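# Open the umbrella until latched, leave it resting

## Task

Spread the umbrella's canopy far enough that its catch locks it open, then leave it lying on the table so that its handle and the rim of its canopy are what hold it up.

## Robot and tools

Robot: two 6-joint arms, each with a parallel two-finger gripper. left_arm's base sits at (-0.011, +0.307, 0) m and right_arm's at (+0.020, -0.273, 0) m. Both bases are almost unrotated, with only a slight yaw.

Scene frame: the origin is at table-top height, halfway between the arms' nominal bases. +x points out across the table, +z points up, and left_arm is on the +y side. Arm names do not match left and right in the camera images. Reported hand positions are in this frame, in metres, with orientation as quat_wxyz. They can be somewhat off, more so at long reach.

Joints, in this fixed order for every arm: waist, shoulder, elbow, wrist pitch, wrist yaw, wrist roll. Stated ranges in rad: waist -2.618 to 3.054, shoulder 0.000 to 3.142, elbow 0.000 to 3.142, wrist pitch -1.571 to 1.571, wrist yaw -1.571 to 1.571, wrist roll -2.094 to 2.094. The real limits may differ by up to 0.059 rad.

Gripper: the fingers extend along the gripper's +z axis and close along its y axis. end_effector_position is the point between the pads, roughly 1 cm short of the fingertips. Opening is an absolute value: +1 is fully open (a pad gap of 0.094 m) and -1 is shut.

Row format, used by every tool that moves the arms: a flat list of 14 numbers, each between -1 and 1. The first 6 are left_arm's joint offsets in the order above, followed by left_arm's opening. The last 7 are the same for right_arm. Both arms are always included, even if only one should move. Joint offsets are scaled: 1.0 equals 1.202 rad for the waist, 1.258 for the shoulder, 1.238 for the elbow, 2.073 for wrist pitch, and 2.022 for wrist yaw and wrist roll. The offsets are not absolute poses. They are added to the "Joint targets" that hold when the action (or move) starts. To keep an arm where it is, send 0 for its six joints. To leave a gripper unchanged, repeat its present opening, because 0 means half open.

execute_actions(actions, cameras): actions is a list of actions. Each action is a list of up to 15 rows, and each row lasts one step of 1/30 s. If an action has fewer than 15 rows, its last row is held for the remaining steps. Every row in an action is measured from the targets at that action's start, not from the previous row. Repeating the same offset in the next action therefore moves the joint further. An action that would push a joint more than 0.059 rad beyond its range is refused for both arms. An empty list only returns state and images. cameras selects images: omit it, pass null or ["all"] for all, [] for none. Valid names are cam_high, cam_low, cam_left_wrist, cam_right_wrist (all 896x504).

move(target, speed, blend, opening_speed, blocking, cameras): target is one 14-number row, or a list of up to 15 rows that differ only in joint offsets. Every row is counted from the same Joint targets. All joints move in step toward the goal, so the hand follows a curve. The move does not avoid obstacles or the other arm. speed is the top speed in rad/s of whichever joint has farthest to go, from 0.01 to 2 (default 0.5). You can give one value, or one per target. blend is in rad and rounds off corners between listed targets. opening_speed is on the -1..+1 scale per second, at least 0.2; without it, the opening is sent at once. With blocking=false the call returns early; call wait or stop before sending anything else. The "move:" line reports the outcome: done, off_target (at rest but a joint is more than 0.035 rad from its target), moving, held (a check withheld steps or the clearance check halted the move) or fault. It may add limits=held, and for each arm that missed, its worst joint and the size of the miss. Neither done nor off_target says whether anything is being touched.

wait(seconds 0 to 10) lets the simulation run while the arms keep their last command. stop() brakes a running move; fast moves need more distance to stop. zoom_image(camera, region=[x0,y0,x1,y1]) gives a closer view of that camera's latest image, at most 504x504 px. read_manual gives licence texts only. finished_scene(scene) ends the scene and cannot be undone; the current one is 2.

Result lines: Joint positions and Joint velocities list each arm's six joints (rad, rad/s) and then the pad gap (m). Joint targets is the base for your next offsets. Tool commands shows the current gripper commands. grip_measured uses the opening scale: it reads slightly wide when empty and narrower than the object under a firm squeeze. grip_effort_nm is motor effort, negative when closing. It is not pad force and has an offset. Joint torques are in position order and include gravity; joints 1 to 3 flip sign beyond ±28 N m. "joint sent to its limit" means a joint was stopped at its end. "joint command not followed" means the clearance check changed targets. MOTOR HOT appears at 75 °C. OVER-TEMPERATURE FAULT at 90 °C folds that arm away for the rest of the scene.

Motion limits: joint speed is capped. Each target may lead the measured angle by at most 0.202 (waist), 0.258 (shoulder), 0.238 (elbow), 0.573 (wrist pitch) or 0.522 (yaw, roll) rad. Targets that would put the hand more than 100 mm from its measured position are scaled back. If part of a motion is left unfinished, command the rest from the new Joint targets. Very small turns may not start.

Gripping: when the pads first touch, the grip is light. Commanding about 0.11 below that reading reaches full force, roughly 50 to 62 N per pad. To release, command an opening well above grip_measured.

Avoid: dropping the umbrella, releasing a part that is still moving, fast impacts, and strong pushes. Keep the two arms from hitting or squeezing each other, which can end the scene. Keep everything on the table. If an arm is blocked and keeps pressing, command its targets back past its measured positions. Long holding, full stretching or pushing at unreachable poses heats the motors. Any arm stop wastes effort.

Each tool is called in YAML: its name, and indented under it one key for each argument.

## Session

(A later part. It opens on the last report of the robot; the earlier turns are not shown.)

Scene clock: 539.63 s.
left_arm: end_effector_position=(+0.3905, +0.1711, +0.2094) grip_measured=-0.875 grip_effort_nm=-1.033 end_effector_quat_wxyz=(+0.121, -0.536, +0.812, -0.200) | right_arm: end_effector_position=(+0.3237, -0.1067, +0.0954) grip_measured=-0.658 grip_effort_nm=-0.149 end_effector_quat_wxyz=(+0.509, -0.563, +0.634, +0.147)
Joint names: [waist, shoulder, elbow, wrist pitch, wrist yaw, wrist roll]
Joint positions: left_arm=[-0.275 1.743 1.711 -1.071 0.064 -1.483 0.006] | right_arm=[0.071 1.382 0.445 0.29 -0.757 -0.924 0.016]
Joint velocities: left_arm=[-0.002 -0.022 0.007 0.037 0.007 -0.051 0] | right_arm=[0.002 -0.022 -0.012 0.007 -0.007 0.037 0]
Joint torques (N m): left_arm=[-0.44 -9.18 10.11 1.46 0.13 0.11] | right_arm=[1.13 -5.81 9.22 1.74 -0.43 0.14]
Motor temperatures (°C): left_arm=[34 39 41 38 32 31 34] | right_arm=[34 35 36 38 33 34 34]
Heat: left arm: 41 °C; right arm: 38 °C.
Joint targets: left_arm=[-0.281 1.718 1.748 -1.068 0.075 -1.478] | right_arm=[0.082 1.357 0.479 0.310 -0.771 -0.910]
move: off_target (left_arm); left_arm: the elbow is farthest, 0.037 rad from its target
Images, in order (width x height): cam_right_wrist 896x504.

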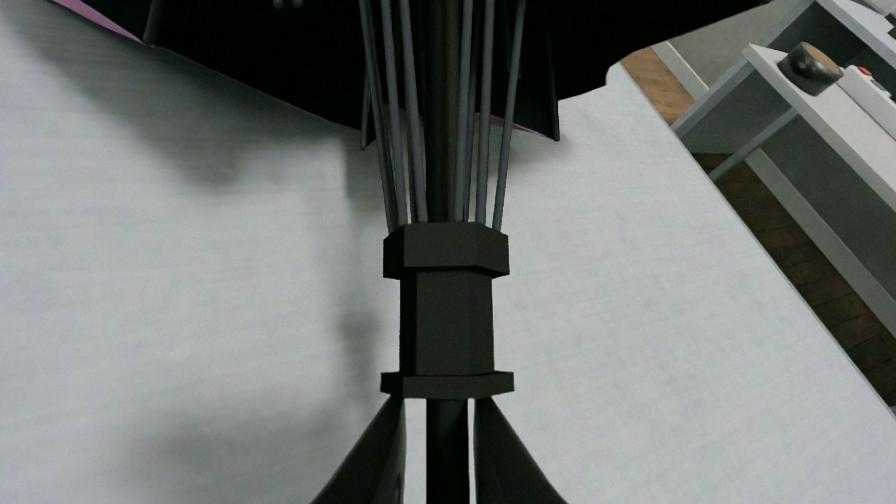

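move:
  target: [0,0,0,0,0.0198,0,-0.93,0.0687,0,0.0299,0.0116,0.0257,0.0294,-0.66]
  speed: 0.08
  cameras: ["cam_right_wrist","cam_high"]

Scene clock: 556.03 s.
left_arm: end_effector_position=(+0.3934, +0.1772, +0.2111) grip_measured=-0.875 grip_effort_nm=-1.038 end_effector_quat_wxyz=(+0.131, -0.539, +0.809, -0.195) | right_arm: end_effector_position=(+0.3283, -0.0938, +0.0991) grip_measured=-0.658 grip_effort_nm=-0.144 end_effector_quat_wxyz=(+0.504, -0.560, +0.644, +0.136)
Joint names: [waist, shoulder, elbow, wrist pitch, wrist yaw, wrist roll]
Joint positions: left_arm=[-0.267 1.743 1.716 -1.072 0.046 -1.48 0.006] | right_arm=[0.142 1.379 0.469 0.291 -0.669 -0.868 0.016]
Joint velocities: left_arm=[-0.007 -0.017 -0.012 0.007 0.007 -0.037 0] | right_arm=[0.022 -0.007 -0.012 0.007 0.051 0.037 0]
Joint torques (N m): left_arm=[-1.2 -9.2 9.63 1.47 0.68 0.06] | right_arm=[2.24 -5.63 10.59 1.99 -0.8 0.17]
Motor temperatures (°C): left_arm=[34 40 41 38 32 31 34] | right_arm=[34 36 37 40 33 34 34]
Heat: left arm: 41 °C; right arm: 40 °C.
Joint targets: left_arm=[-0.281 1.718 1.748 -1.069 0.115 -1.478] | right_arm=[0.165 1.357 0.516 0.334 -0.719 -0.851]
move: off_target (left_arm, right_arm); left_arm: the wrist yaw is farthest, 0.069 rad from its target; right_arm: the wrist yaw is farthest, 0.050 rad from its target
Images, in order (width x height): cam_high 896x504, cam_right_wrist 896x504.

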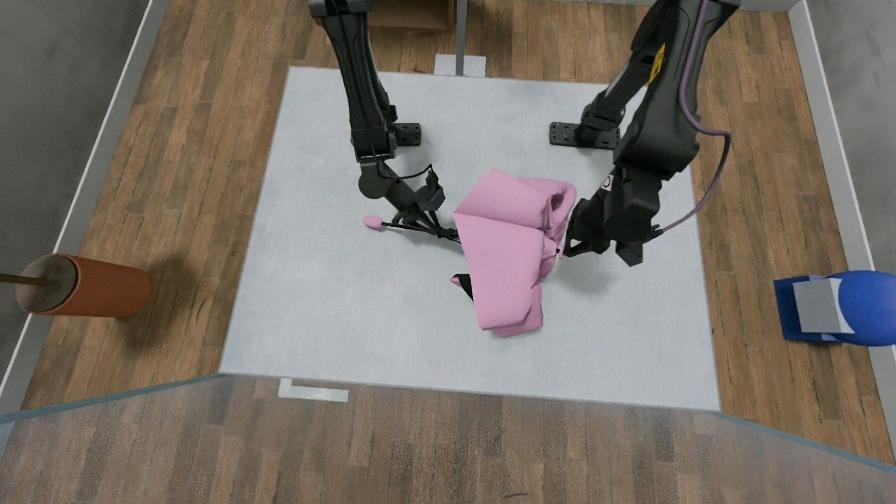

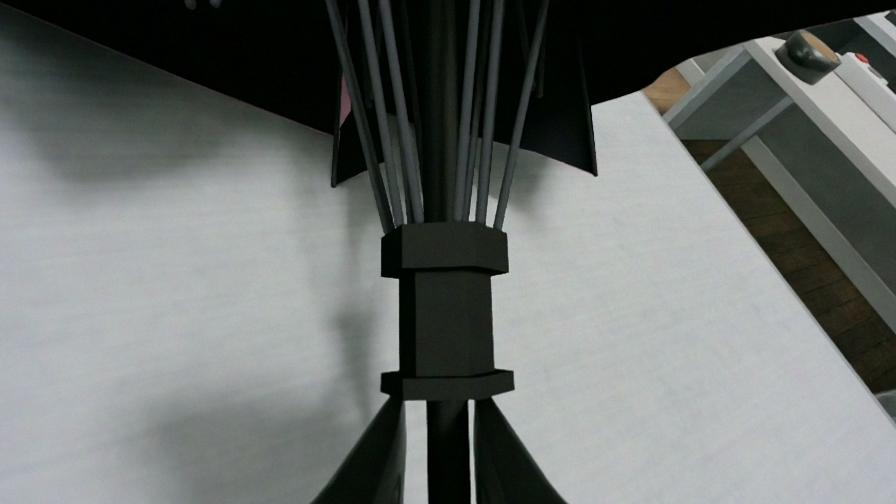

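move:
  target: [-0.0208,0,0,0,0.0495,0,-0.93,0.0607,0.0199,0.0388,0.0198,-0.0025,0.0198,-0.66]
  speed: 0.08
  cameras: ["cam_right_wrist","cam_high"]

Scene clock: 577.17 s.
left_arm: end_effector_position=(+0.3969, +0.1806, +0.2231) grip_measured=-0.875 grip_effort_nm=-1.033 end_effector_quat_wxyz=(+0.149, -0.537, +0.805, -0.203) | right_arm: end_effector_position=(+0.3341, -0.0841, +0.1058) grip_measured=-0.658 grip_effort_nm=-0.139 end_effector_quat_wxyz=(+0.504, -0.556, +0.648, +0.126)
Joint names: [waist, shoulder, elbow, wrist pitch, wrist yaw, wrist roll]
Joint positions: left_arm=[-0.264 1.728 1.732 -1.066 0.029 -1.473 0.006] | right_arm=[0.192 1.379 0.499 0.287 -0.606 -0.831 0.016]
Joint velocities: left_arm=[0.002 -0.007 0.002 -0.066 -0.037 -0.022 0.001] | right_arm=[0.022 -0.017 0.007 0.007 -0.007 0.066 0]
Joint torques (N m): left_arm=[-3.63 -7.98 8.35 1.47 1.82 0] | right_arm=[4.55 -3.78 12.37 2.45 -1.53 0.21]
Motor temperatures (°C): left_arm=[34 40 41 38 32 31 34] | right_arm=[34 35 38 42 34 34 34]
Heat: left arm: 41 °C; right arm: 42 °C.
Joint targets: left_arm=[-0.306 1.718 1.748 -1.068 0.215 -1.478] | right_arm=[0.238 1.382 0.564 0.375 -0.724 -0.811]
move: off_target (left_arm, right_arm); left_arm: the wrist yaw is farthest, 0.186 rad from its target; right_arm: the wrist yaw is farthest, 0.118 rad from its target
Images, in order (width x height): cam_high 896x504, cam_right_wrist 896x504.

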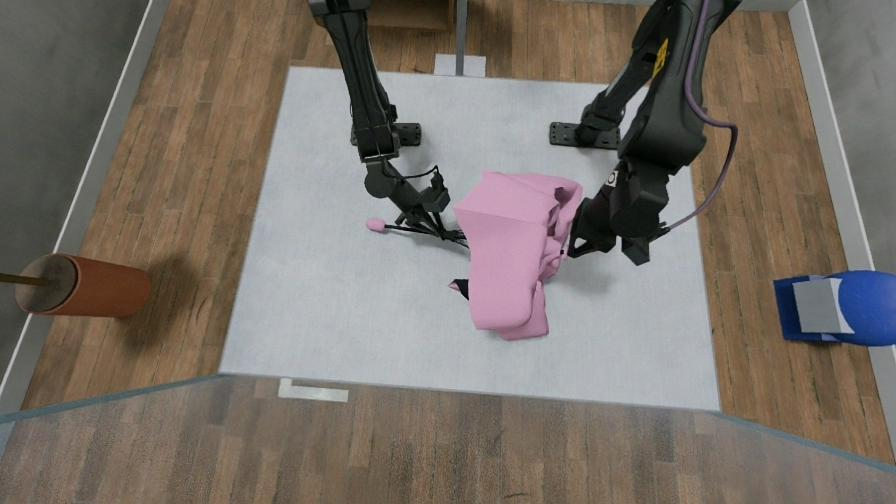

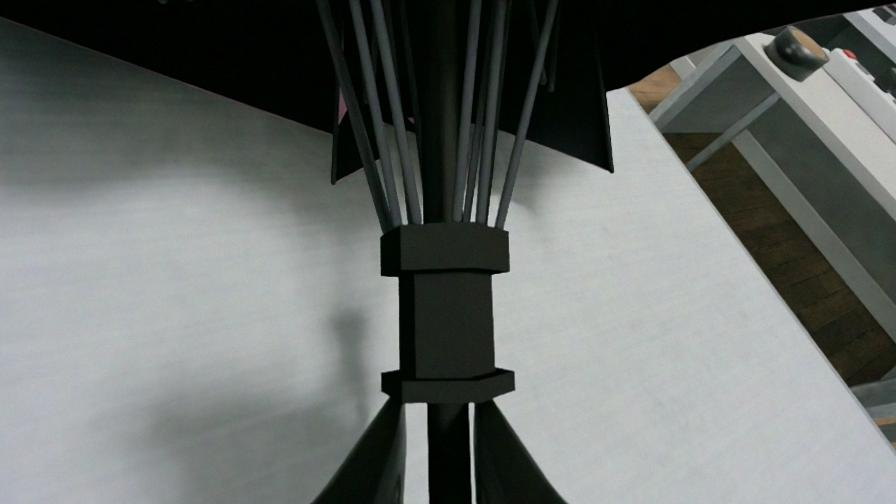

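wait:
  seconds: 0

zoom_image:
  camera: "cam_high"
  region: [360, 130, 680, 360]

zoom_image:
  camera: "cam_low"
  region: [200, 100, 700, 480]

Scene clock: 589.37 s.
left_arm: end_effector_position=(+0.3969, +0.1806, +0.2231) grip_measured=-0.875 grip_effort_nm=-1.033 end_effector_quat_wxyz=(+0.149, -0.537, +0.805, -0.203) | right_arm: end_effector_position=(+0.3340, -0.0840, +0.1058) grip_measured=-0.658 grip_effort_nm=-0.134 end_effector_quat_wxyz=(+0.504, -0.556, +0.648, +0.127)
Joint names: [waist, shoulder, elbow, wrist pitch, wrist yaw, wrist roll]
Joint positions: left_arm=[-0.264 1.728 1.732 -1.066 0.029 -1.473 0.006] | right_arm=[0.192 1.379 0.499 0.287 -0.606 -0.83 0.016]
Joint velocities: left_arm=[0.007 0.002 -0.002 -0.051 0.007 -0.051 0] | right_arm=[0.007 -0.007 -0.002 -0.037 -0.022 0.051 0]
Joint torques (N m): left_arm=[-3.64 -7.99 8.35 1.47 1.83 -0.01] | right_arm=[4.59 -3.79 12.41 2.46 -1.53 0.2]
Motor temperatures (°C): left_arm=[34 40 41 38 34 31 34] | right_arm=[34 35 38 43 35 34 34]
Heat: left arm: 41 °C; right arm: 43 °C.
Joint targets: left_arm=[-0.306 1.718 1.748 -1.068 0.215 -1.478] | right_arm=[0.238 1.382 0.564 0.375 -0.724 -0.811]
Tool commands: left_gripper/opening=-0.93 right_gripper/opening=-0.66

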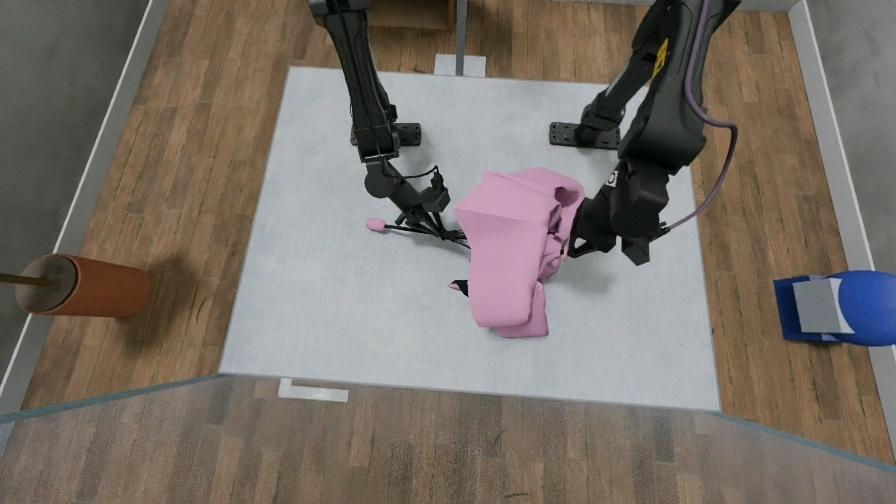

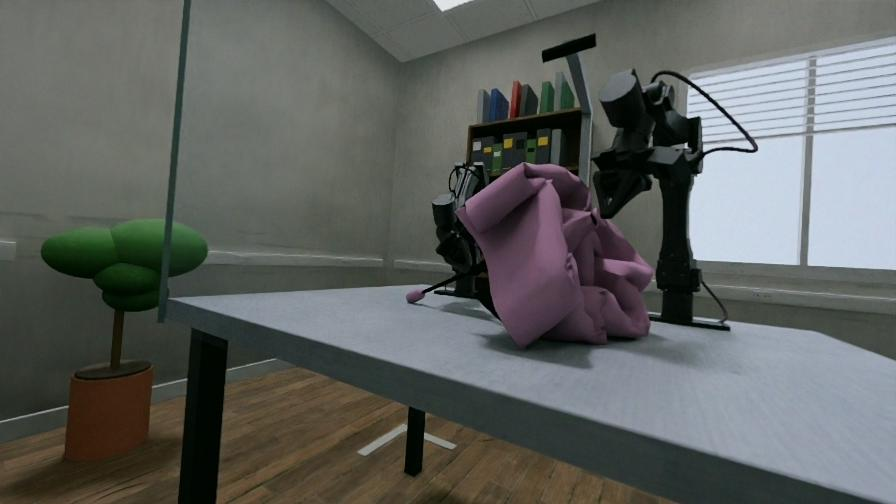

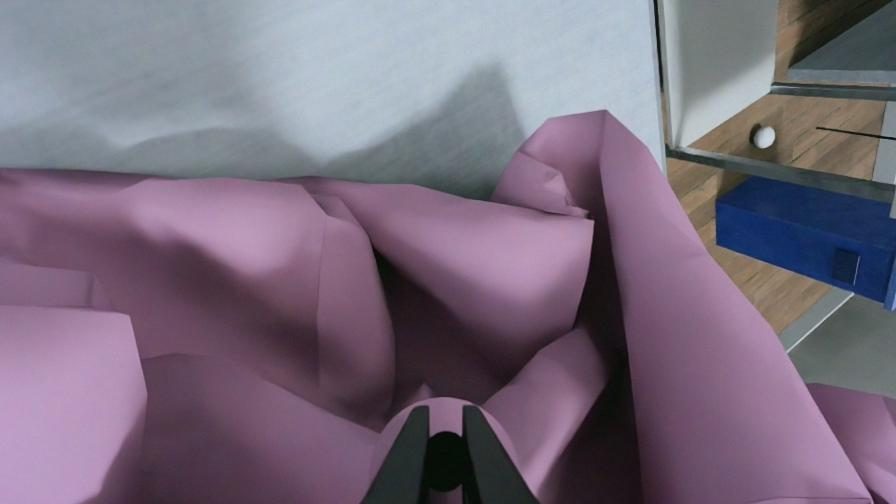

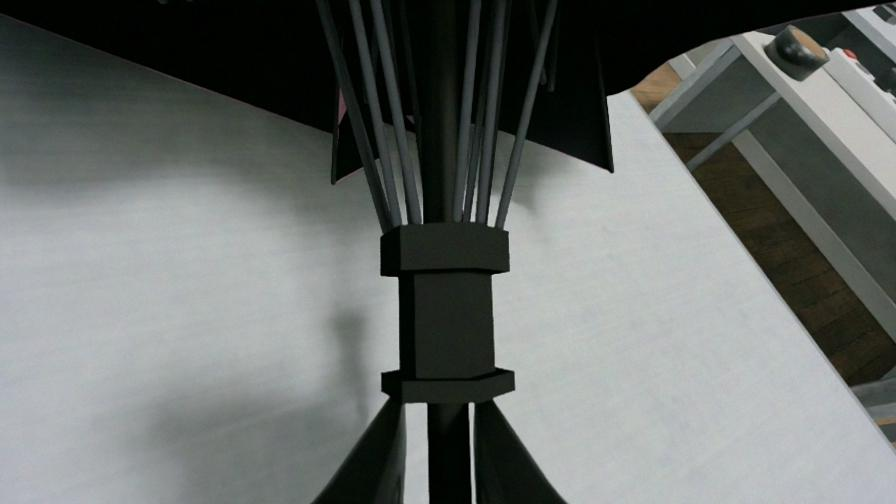

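Scaled by 1.575 from the camera's 896x504 image, which has a finer 1280x720 frame.

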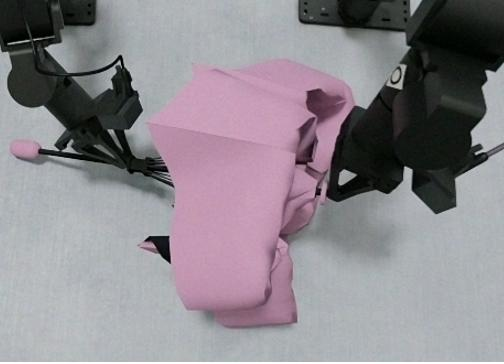

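Scaled by 1.008 from the camera's 896x504 image, which has a finer 1280x720 frame.

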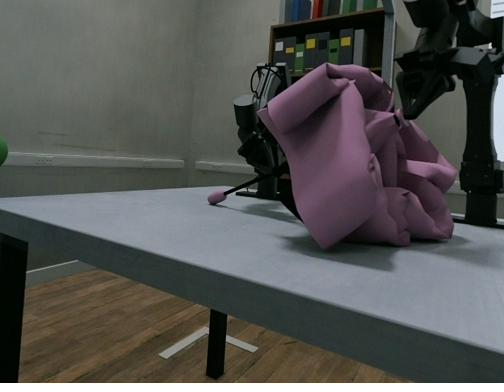

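zoom_image:
  camera: "cam_high"
  region: [360, 140, 520, 250]

zoom_image:
  camera: "cam_low"
  region: [380, 140, 700, 360]

Scaled by 3.150 from the camera's 896x504 image, which has a finer 1280x720 frame.

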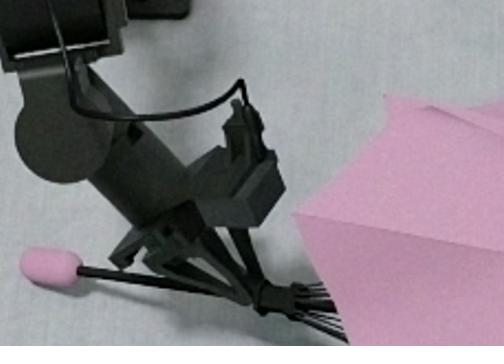

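Scaled by 1.575 from the camera's 896x504 image, which has a finer 1280x720 frame.

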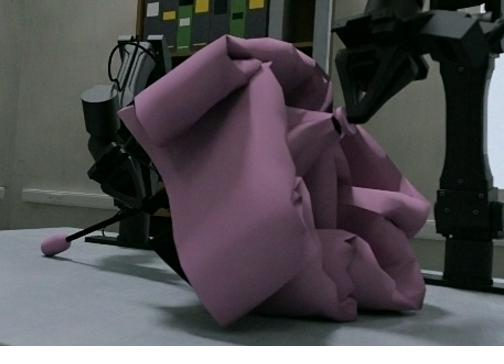

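zoom_image:
  camera: "cam_high"
  region: [430, 150, 610, 350]

zoom_image:
  camera: "cam_right_wrist"
  region: [250, 0, 700, 253]

Scaled by 2.520 from the camera's 896x504 image, which has a finer 1280x720 frame.

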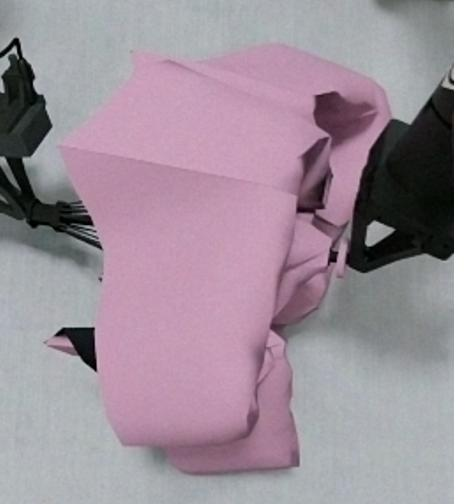

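Scaled by 1.120 from the camera's 896x504 image, which has a finer 1280x720 frame.

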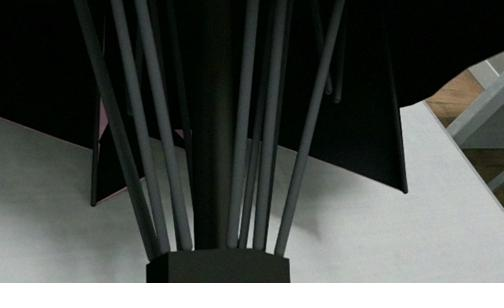

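zoom_image:
  camera: "cam_left_wrist"
  region: [250, 250, 700, 504]

zoom_image:
  camera: "cam_low"
  region: [420, 150, 680, 360]

Scaled by 1.120 from the camera's 896x504 image, which has a finer 1280x720 frame.

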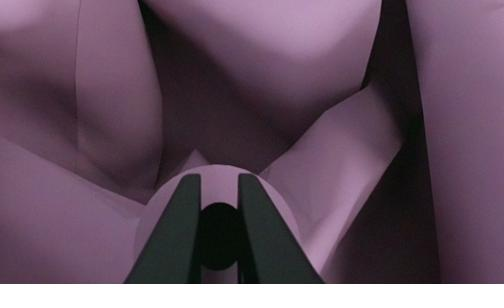

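Scaled by 1.938 from the camera's 896x504 image, which has a finer 1280x720 frame.

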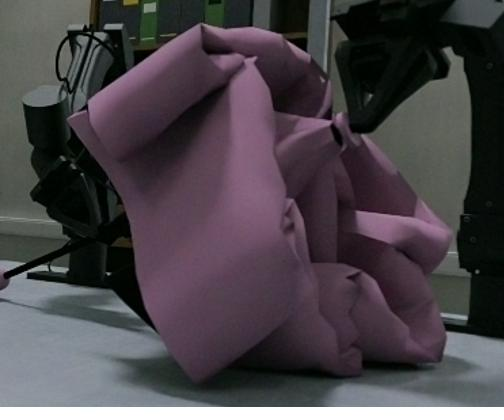

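move:
  target: [-0.0241,0.0238,-0.0242,0,0.0519,0,-0.93,0.0166,0,0.0121,0.0072,-0.0148,0,-0.66]
  speed: 0.08
  cameras: ["cam_right_wrist","cam_high"]

Scene clock: 616.53 s.
left_arm: end_effector_position=(+0.3979, +0.1794, +0.2238) grip_measured=-0.875 grip_effort_nm=-1.033 end_effector_quat_wxyz=(+0.149, -0.536, +0.805, -0.207) | right_arm: end_effector_position=(+0.3346, -0.0830, +0.1067) grip_measured=-0.658 grip_effort_nm=-0.134 end_effector_quat_wxyz=(+0.503, -0.557, +0.649, +0.126)
Joint names: [waist, shoulder, elbow, wrist pitch, wrist yaw, wrist roll]
Joint positions: left_arm=[-0.264 1.728 1.732 -1.06 0.034 -1.472 0.006] | right_arm=[0.197 1.379 0.506 0.278 -0.602 -0.829 0.016]
Joint velocities: left_arm=[0.017 -0.017 0.007 0.007 -0.037 0.007 0] | right_arm=[-0.002 -0.002 0.002 -0.037 -0.095 -0.007 0]
Joint torques (N m): left_arm=[-6.17 -5.83 5.98 1.42 2.81 -0.02] | right_arm=[6.13 -3.81 13.12 2.68 -1.91 0.18]
Motor temperatures (°C): left_arm=[34 40 41 39 37 31 34] | right_arm=[34 35 38 45 36 34 34]
Heat: left arm: 41 °C; right arm: 45 °C.
Joint targets: left_arm=[-0.335 1.748 1.718 -1.068 0.320 -1.478] | right_arm=[0.258 1.382 0.579 0.390 -0.754 -0.811]
move: off_target (left_arm, right_arm); left_arm: the wrist yaw is farthest, 0.286 rad from its target; right_arm: the wrist yaw is farthest, 0.152 rad from its target
Images, in order (width x height): cam_high 896x504, cam_right_wrist 896x504.

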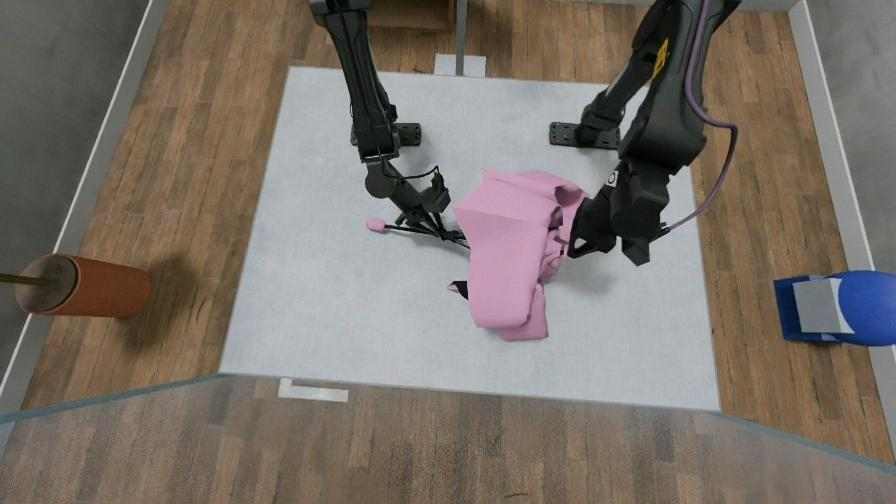

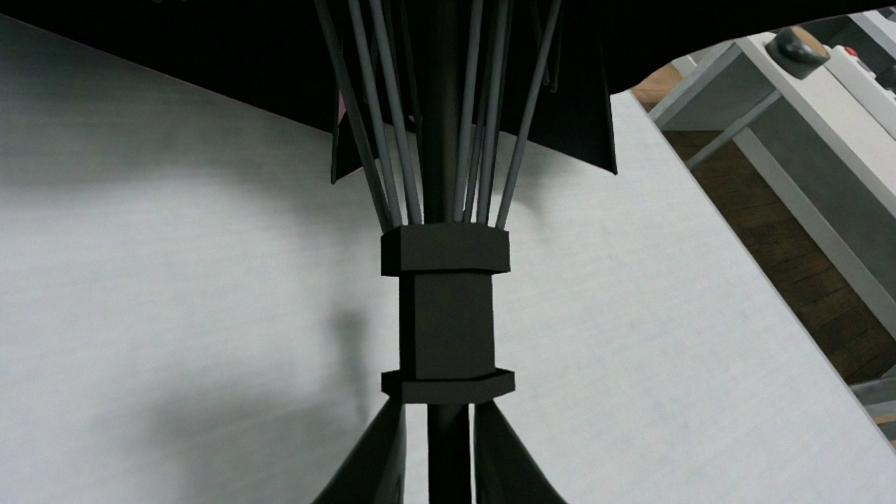

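move:
  target: [0.0541,-0.0262,0.0299,0.0029,-0.1434,0.0049,-0.93,-0.0774,-0.0095,-0.0759,-0.0507,0.0613,-0.0168,-0.66]
  speed: 0.15
  cameras: ["cam_right_wrist","cam_low"]

Scene clock: 687.93 s.
left_arm: end_effector_position=(+0.3978, +0.1797, +0.2237) grip_measured=-0.875 grip_effort_nm=-1.038 end_effector_quat_wxyz=(+0.149, -0.536, +0.805, -0.206) | right_arm: end_effector_position=(+0.3383, -0.0909, +0.1060) grip_measured=-0.658 grip_effort_nm=-0.129 end_effector_quat_wxyz=(+0.503, -0.551, +0.655, +0.121)
Joint names: [waist, shoulder, elbow, wrist pitch, wrist yaw, wrist roll]
Joint positions: left_arm=[-0.264 1.728 1.732 -1.061 0.033 -1.472 0.006] | right_arm=[0.17 1.379 0.506 0.272 -0.607 -0.837 0.016]
Joint velocities: left_arm=[-0.002 -0.007 0.012 0.022 0.037 -0.007 -0.001] | right_arm=[0.007 -0.012 -0.017 -0.007 0.007 0.066 0]
Joint torques (N m): left_arm=[-0.51 -8.24 8.95 1.49 -0.03 0.1] | right_arm=[-0.54 -4.75 4.74 1.75 -0.46 -0.06]
Motor temperatures (°C): left_arm=[35 39 41 39 49 31 34] | right_arm=[35 35 39 55 39 34 34]
Heat: left arm: 49 °C; right arm: 55 °C.
Joint targets: left_arm=[-0.270 1.715 1.755 -1.063 0.030 -1.468] | right_arm=[0.165 1.370 0.485 0.285 -0.630 -0.845]
move: done
Images, in order (width x height): cam_low 896x504, cam_right_wrist 896x504.

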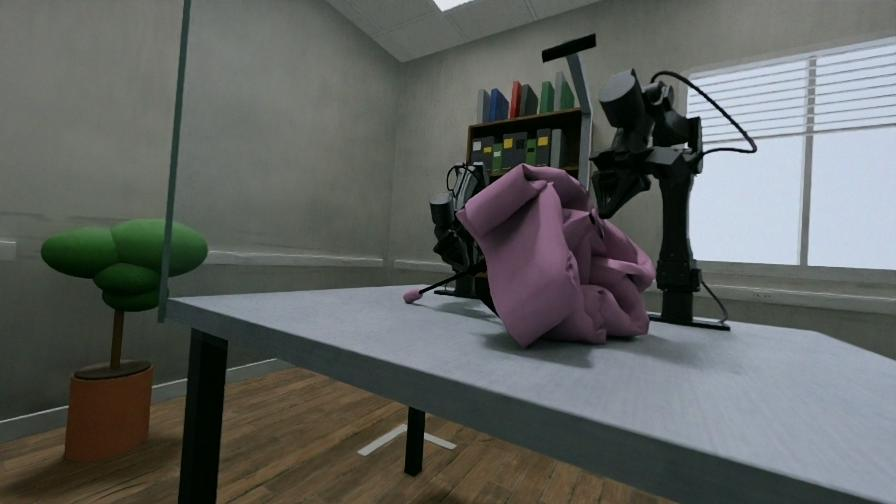

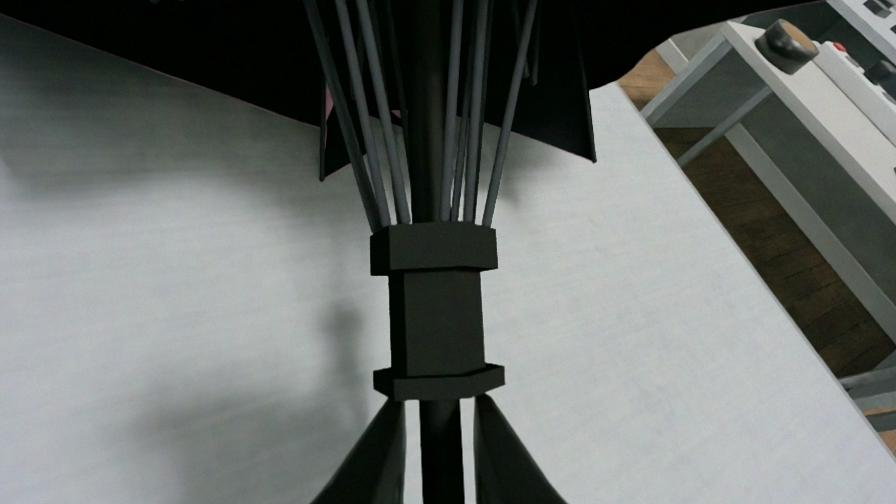

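move:
  target: [0,0,0,0,0,0,-0.93,-0.0374,-0.0016,-0.0162,-0.0024,-0.0188,-0.0178,-0.4]
  speed: 0.04
  opening_speed: 0.3
  cameras: ["cam_right_wrist","cam_high"]

Scene clock: 694.97 s.
left_arm: end_effector_position=(+0.3977, +0.1797, +0.2237) grip_measured=-0.875 grip_effort_nm=-1.043 end_effector_quat_wxyz=(+0.149, -0.536, +0.805, -0.206) | right_arm: end_effector_position=(+0.3358, -0.1015, +0.1001) grip_measured=-0.402 grip_effort_nm=0.085 end_effector_quat_wxyz=(+0.503, -0.553, +0.653, +0.122)
Joint names: [waist, shoulder, elbow, wrist pitch, wrist yaw, wrist roll]
Joint positions: left_arm=[-0.264 1.728 1.732 -1.061 0.033 -1.472 0.006] | right_arm=[0.125 1.379 0.483 0.274 -0.646 -0.872 0.028]
Joint velocities: left_arm=[0.002 -0.007 -0.027 0.051 -0.066 -0.037 -0.001] | right_arm=[-0.012 -0.007 -0.012 0.022 -0.11 -0.066 0]
Joint torques (N m): left_arm=[-0.51 -8.25 8.95 1.49 -0.02 0.09] | right_arm=[-0.5 -4.81 4.88 1.65 -0.49 -0.07]
Motor temperatures (°C): left_arm=[35 39 41 39 46 31 34] | right_arm=[35 35 38 53 38 34 34]
Heat: left arm: 46 °C; right arm: 53 °C.
Joint targets: left_arm=[-0.270 1.715 1.755 -1.062 0.030 -1.468] | right_arm=[0.120 1.368 0.465 0.280 -0.668 -0.881]
move: done
Images, in order (width x height): cam_high 896x504, cam_right_wrist 896x504.

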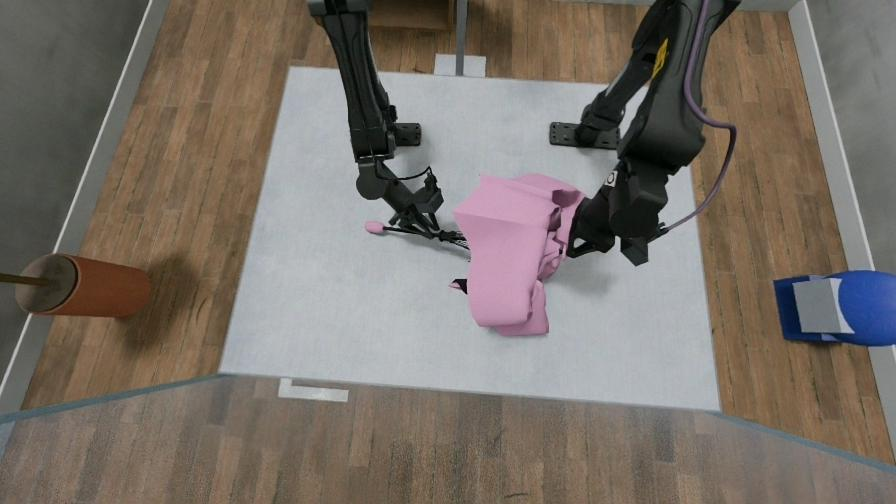

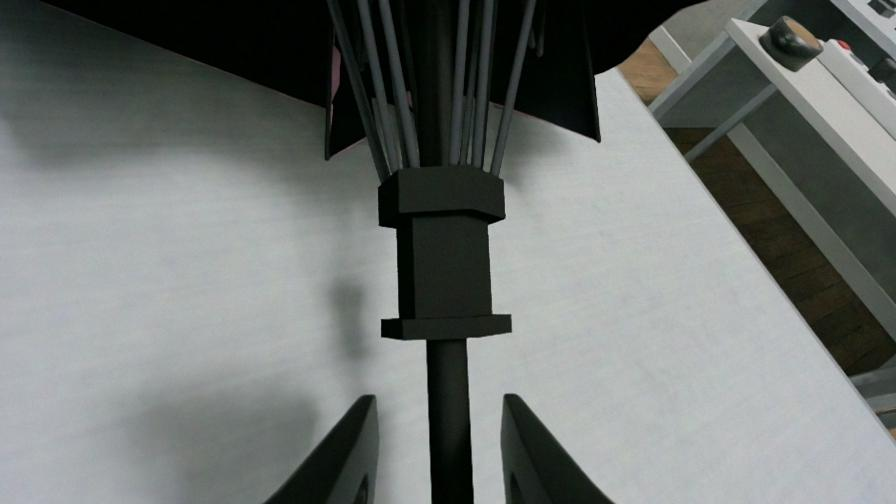

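move:
  target: [-0.0874,0.0457,0.183,-0.0912,-0.0606,-0.0223,-0.93,-0.0549,-0.0259,-0.0263,0.0297,-0.0539,0.0188,-0.4]
  speed: 0.15
  cameras: ["cam_right_wrist","cam_left_wrist"]

Scene clock: 730.07 s.
left_arm: end_effector_position=(+0.3824, +0.1583, +0.2674) grip_measured=-0.875 grip_effort_nm=-1.033 end_effector_quat_wxyz=(+0.177, -0.520, +0.815, -0.186) | right_arm: end_effector_position=(+0.3324, -0.1095, +0.1122) grip_measured=-0.402 grip_effort_nm=0.076 end_effector_quat_wxyz=(+0.531, -0.540, +0.637, +0.144)
Joint names: [waist, shoulder, elbow, wrist pitch, wrist yaw, wrist roll]
Joint positions: left_arm=[-0.369 1.757 1.948 -1.246 -0.075 -1.511 0.006] | right_arm=[0.059 1.356 0.451 0.331 -0.755 -0.856 0.028]
Joint velocities: left_arm=[-0.017 -0.007 -0.002 -0.022 -0.007 -0.022 0] | right_arm=[-0.027 0.002 0.002 -0.037 -0.022 0.051 -0.001]
Joint torques (N m): left_arm=[-0.51 -6.08 9.44 1.47 -0.22 0] | right_arm=[-0.54 -5.31 4.82 1.69 -0.46 0.14]
Motor temperatures (°C): left_arm=[34 40 42 39 40 31 34] | right_arm=[34 35 37 49 36 34 34]
Heat: left arm: 42 °C; right arm: 49 °C.
Joint targets: left_arm=[-0.375 1.772 1.982 -1.252 -0.092 -1.513] | right_arm=[0.054 1.335 0.432 0.342 -0.777 -0.843]
move: done
Images, in order (width x height): cam_left_wrist 896x504, cam_right_wrist 896x504.

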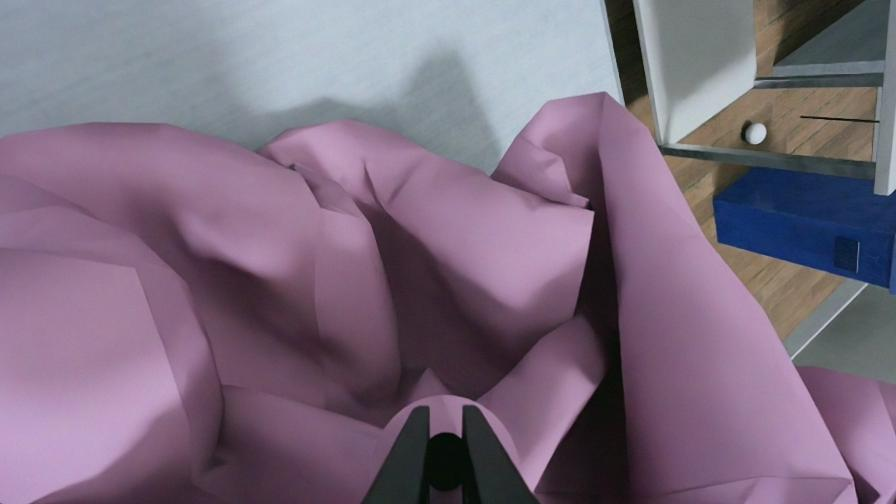

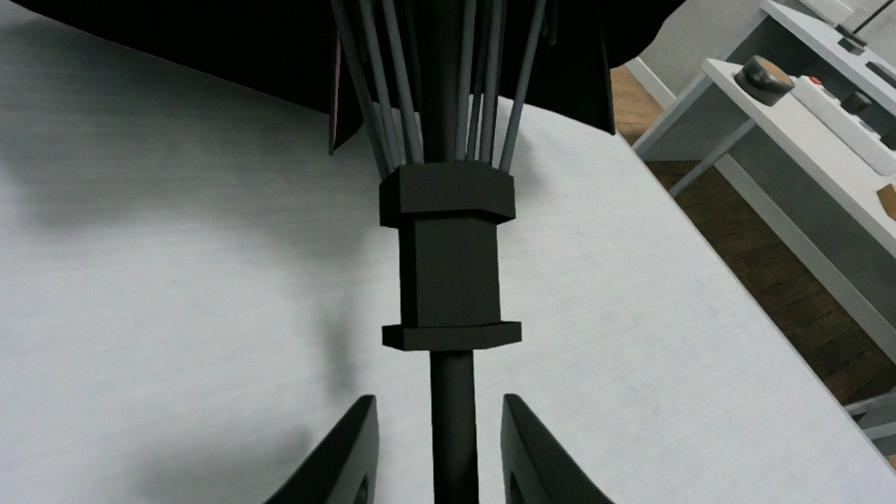

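execute_actions:
  actions: []

Scene clock: 747.23 s.
left_arm: end_effector_position=(+0.3822, +0.1584, +0.2673) grip_measured=-0.875 grip_effort_nm=-1.038 end_effector_quat_wxyz=(+0.177, -0.520, +0.815, -0.186) | right_arm: end_effector_position=(+0.3324, -0.1094, +0.1123) grip_measured=-0.402 grip_effort_nm=0.085 end_effector_quat_wxyz=(+0.531, -0.540, +0.637, +0.144)
Joint names: [waist, shoulder, elbow, wrist pitch, wrist yaw, wrist roll]
Joint positions: left_arm=[-0.369 1.757 1.948 -1.247 -0.075 -1.511 0.006] | right_arm=[0.059 1.356 0.451 0.331 -0.756 -0.855 0.028]
Joint velocities: left_arm=[0.012 -0.002 0.007 0.007 0.022 0.051 0] | right_arm=[-0.002 0.012 -0.017 0.007 0.066 0.007 -0.001]
Joint torques (N m): left_arm=[-0.51 -6.05 9.46 1.46 -0.22 0.03] | right_arm=[-0.53 -5.35 4.88 1.7 -0.47 0.15]
Motor temperatures (°C): left_arm=[34 40 44 39 39 31 34] | right_arm=[34 35 37 48 36 34 34]
Heat: left arm: 44 °C; right arm: 48 °C.
Joint targets: left_arm=[-0.375 1.772 1.982 -1.252 -0.092 -1.513] | right_arm=[0.054 1.335 0.432 0.342 -0.777 -0.843]
Tool commands: left_gripper/opening=-0.93 right_gripper/opening=-0.4

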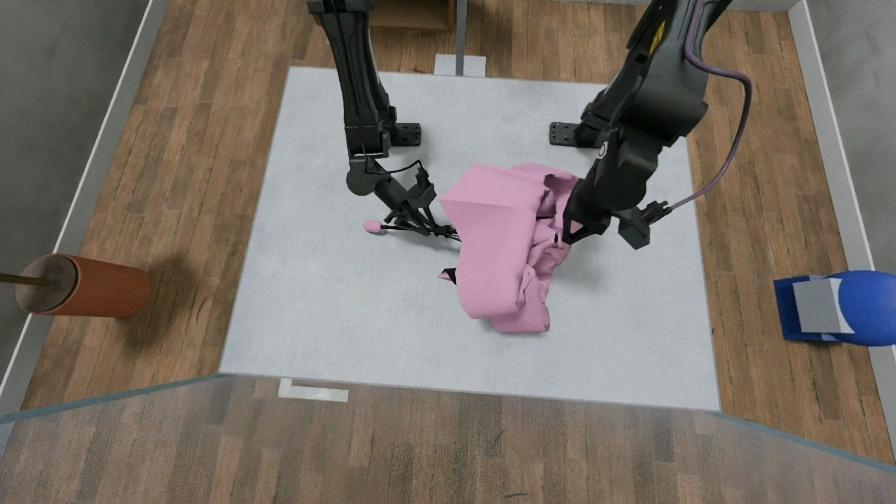

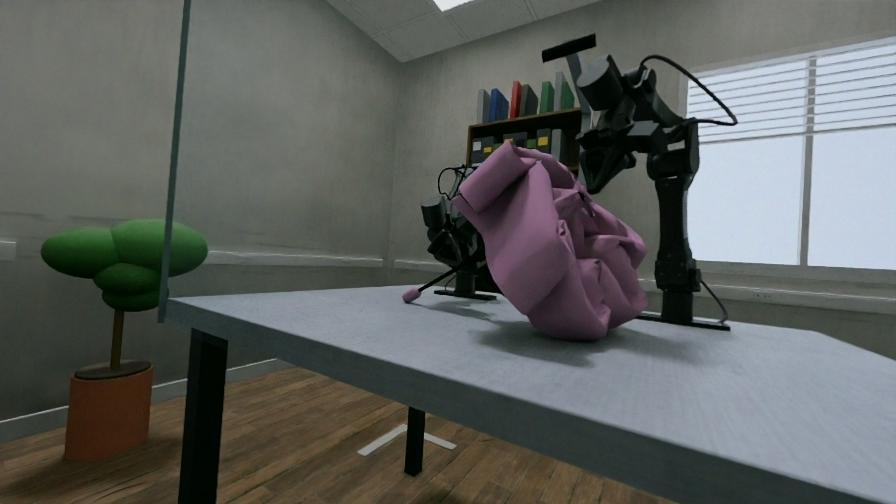

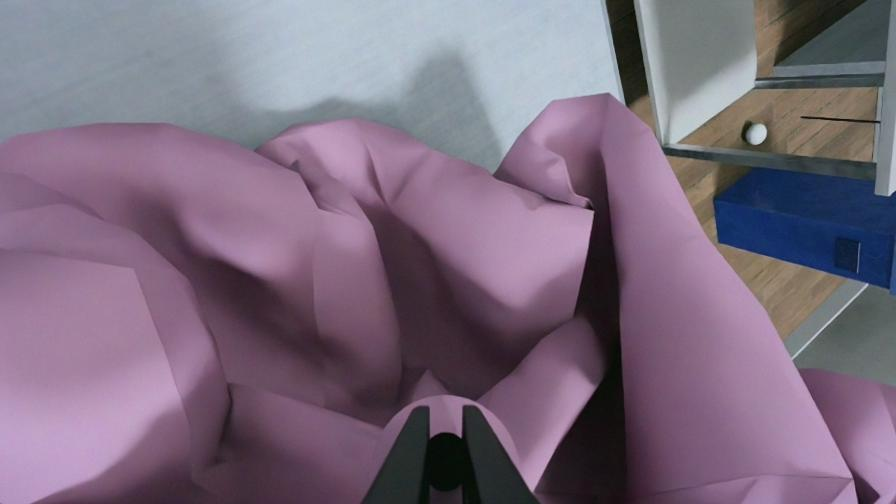

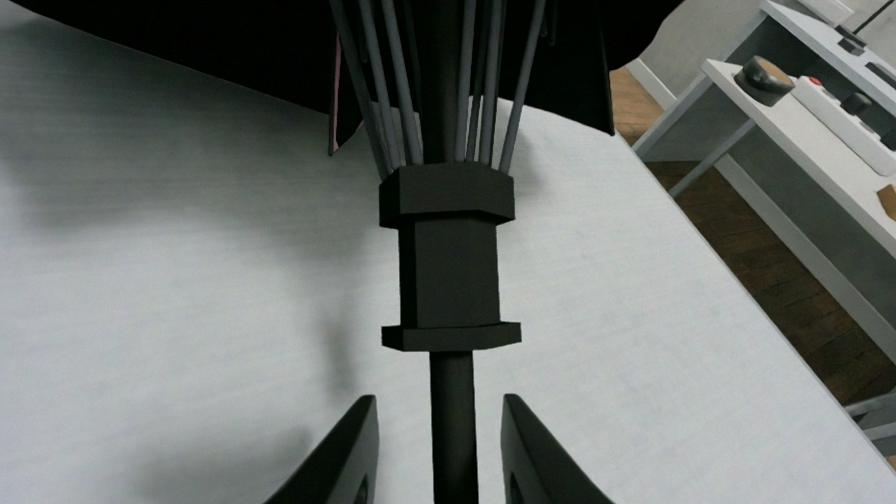

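move:
  target: [-0.0874,0.0457,0.183,-0.0912,-0.0606,-0.0223,-0.93,-0.0549,-0.0259,-0.0205,0.0297,-0.0539,0.0188,-0.4]
  speed: 0.15

Scene clock: 751.10 s.
left_arm: end_effector_position=(+0.3659, +0.1405, +0.3033) grip_measured=-0.875 grip_effort_nm=-1.033 end_effector_quat_wxyz=(+0.208, -0.508, +0.819, -0.166) | right_arm: end_effector_position=(+0.3293, -0.1178, +0.1307) grip_measured=-0.402 grip_effort_nm=0.081 end_effector_quat_wxyz=(+0.562, -0.525, +0.617, +0.164)
Joint names: [waist, shoulder, elbow, wrist pitch, wrist yaw, wrist roll]
Joint positions: left_arm=[-0.474 1.815 2.177 -1.427 -0.192 -1.561 0.006] | right_arm=[-0.007 1.323 0.426 0.393 -0.865 -0.818 0.028]
Joint velocities: left_arm=[-0.002 -0.002 -0.002 -0.007 -0.022 -0.022 0] | right_arm=[-0.012 0.007 -0.017 -0.022 0.051 0.022 0]
Joint torques (N m): left_arm=[-0.47 -6.08 8.66 1.36 -0.32 0.1] | right_arm=[-0.5 -5.04 4.88 1.69 -0.47 0.12]
Motor temperatures (°C): left_arm=[34 40 44 39 39 31 35] | right_arm=[34 35 37 48 36 34 34]
Heat: left arm: 44 °C; right arm: 48 °C.
Joint targets: left_arm=[-0.480 1.830 2.208 -1.440 -0.215 -1.558] | right_arm=[-0.012 1.303 0.407 0.403 -0.886 -0.805]
move: done

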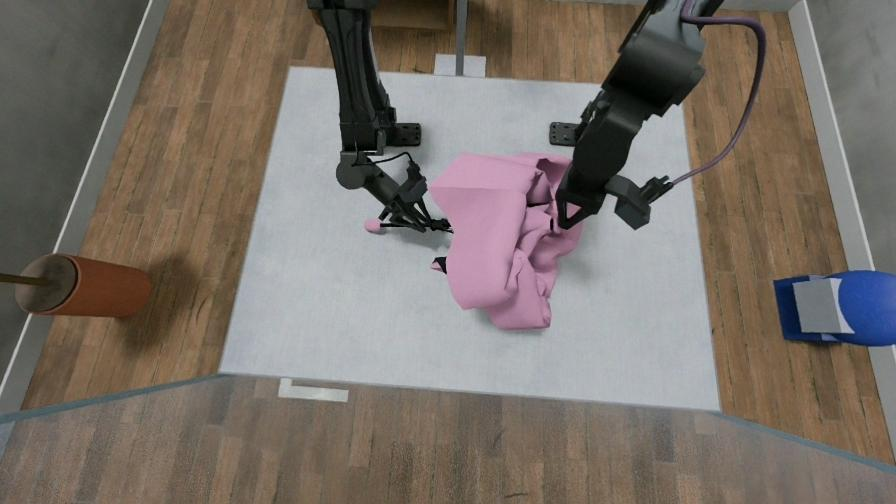

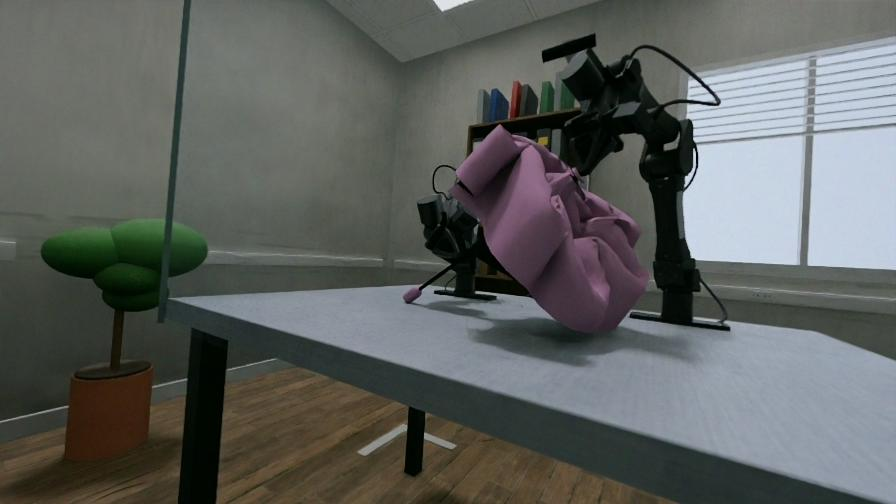

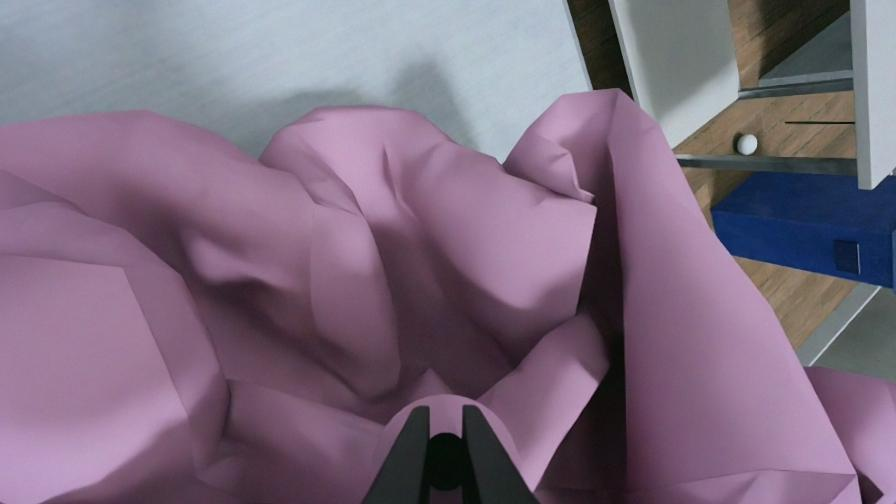

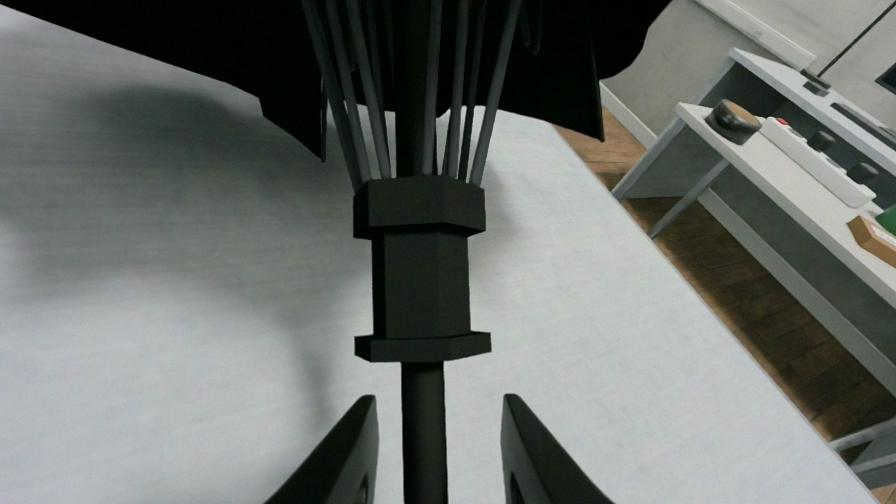

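move:
  target: [0,0,0,0,0,0,-0.93,0.015,-0.0048,-0.0162,0.0082,0.0183,0.001,-0.4]
  speed: 0.1
  cameras: ["cam_right_wrist"]

Scene clock: 781.47 s.
left_arm: end_effector_position=(+0.3657, +0.1406, +0.3032) grip_measured=-0.875 grip_effort_nm=-1.038 end_effector_quat_wxyz=(+0.208, -0.509, +0.819, -0.166) | right_arm: end_effector_position=(+0.3260, -0.1171, +0.1270) grip_measured=-0.402 grip_effort_nm=0.085 end_effector_quat_wxyz=(+0.562, -0.525, +0.618, +0.162)
Joint names: [waist, shoulder, elbow, wrist pitch, wrist yaw, wrist roll]
Joint positions: left_arm=[-0.474 1.815 2.177 -1.428 -0.192 -1.562 0.006] | right_arm=[0 1.317 0.405 0.41 -0.854 -0.816 0.028]
Joint velocities: left_arm=[0.002 0.007 -0.002 -0.022 0.022 -0.007 -0.001] | right_arm=[0.007 -0.017 0.002 0.007 -0.007 -0.022 0]
Joint torques (N m): left_arm=[-0.47 -6.09 8.68 1.35 -0.33 0.09] | right_arm=[0.53 -4.88 4.85 1.69 -0.19 0.16]
Motor temperatures (°C): left_arm=[34 39 43 39 38 31 35] | right_arm=[34 35 36 46 35 34 34]
Heat: left arm: 43 °C; right arm: 46 °C.
Joint targets: left_arm=[-0.480 1.830 2.208 -1.441 -0.215 -1.558] | right_arm=[0.006 1.297 0.387 0.420 -0.849 -0.803]
move: done
Images, in order (width x height): cam_right_wrist 896x504.

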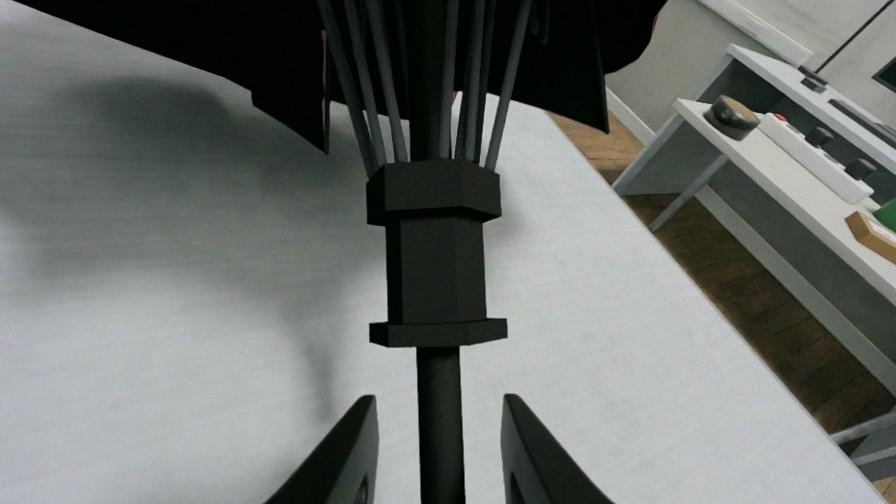

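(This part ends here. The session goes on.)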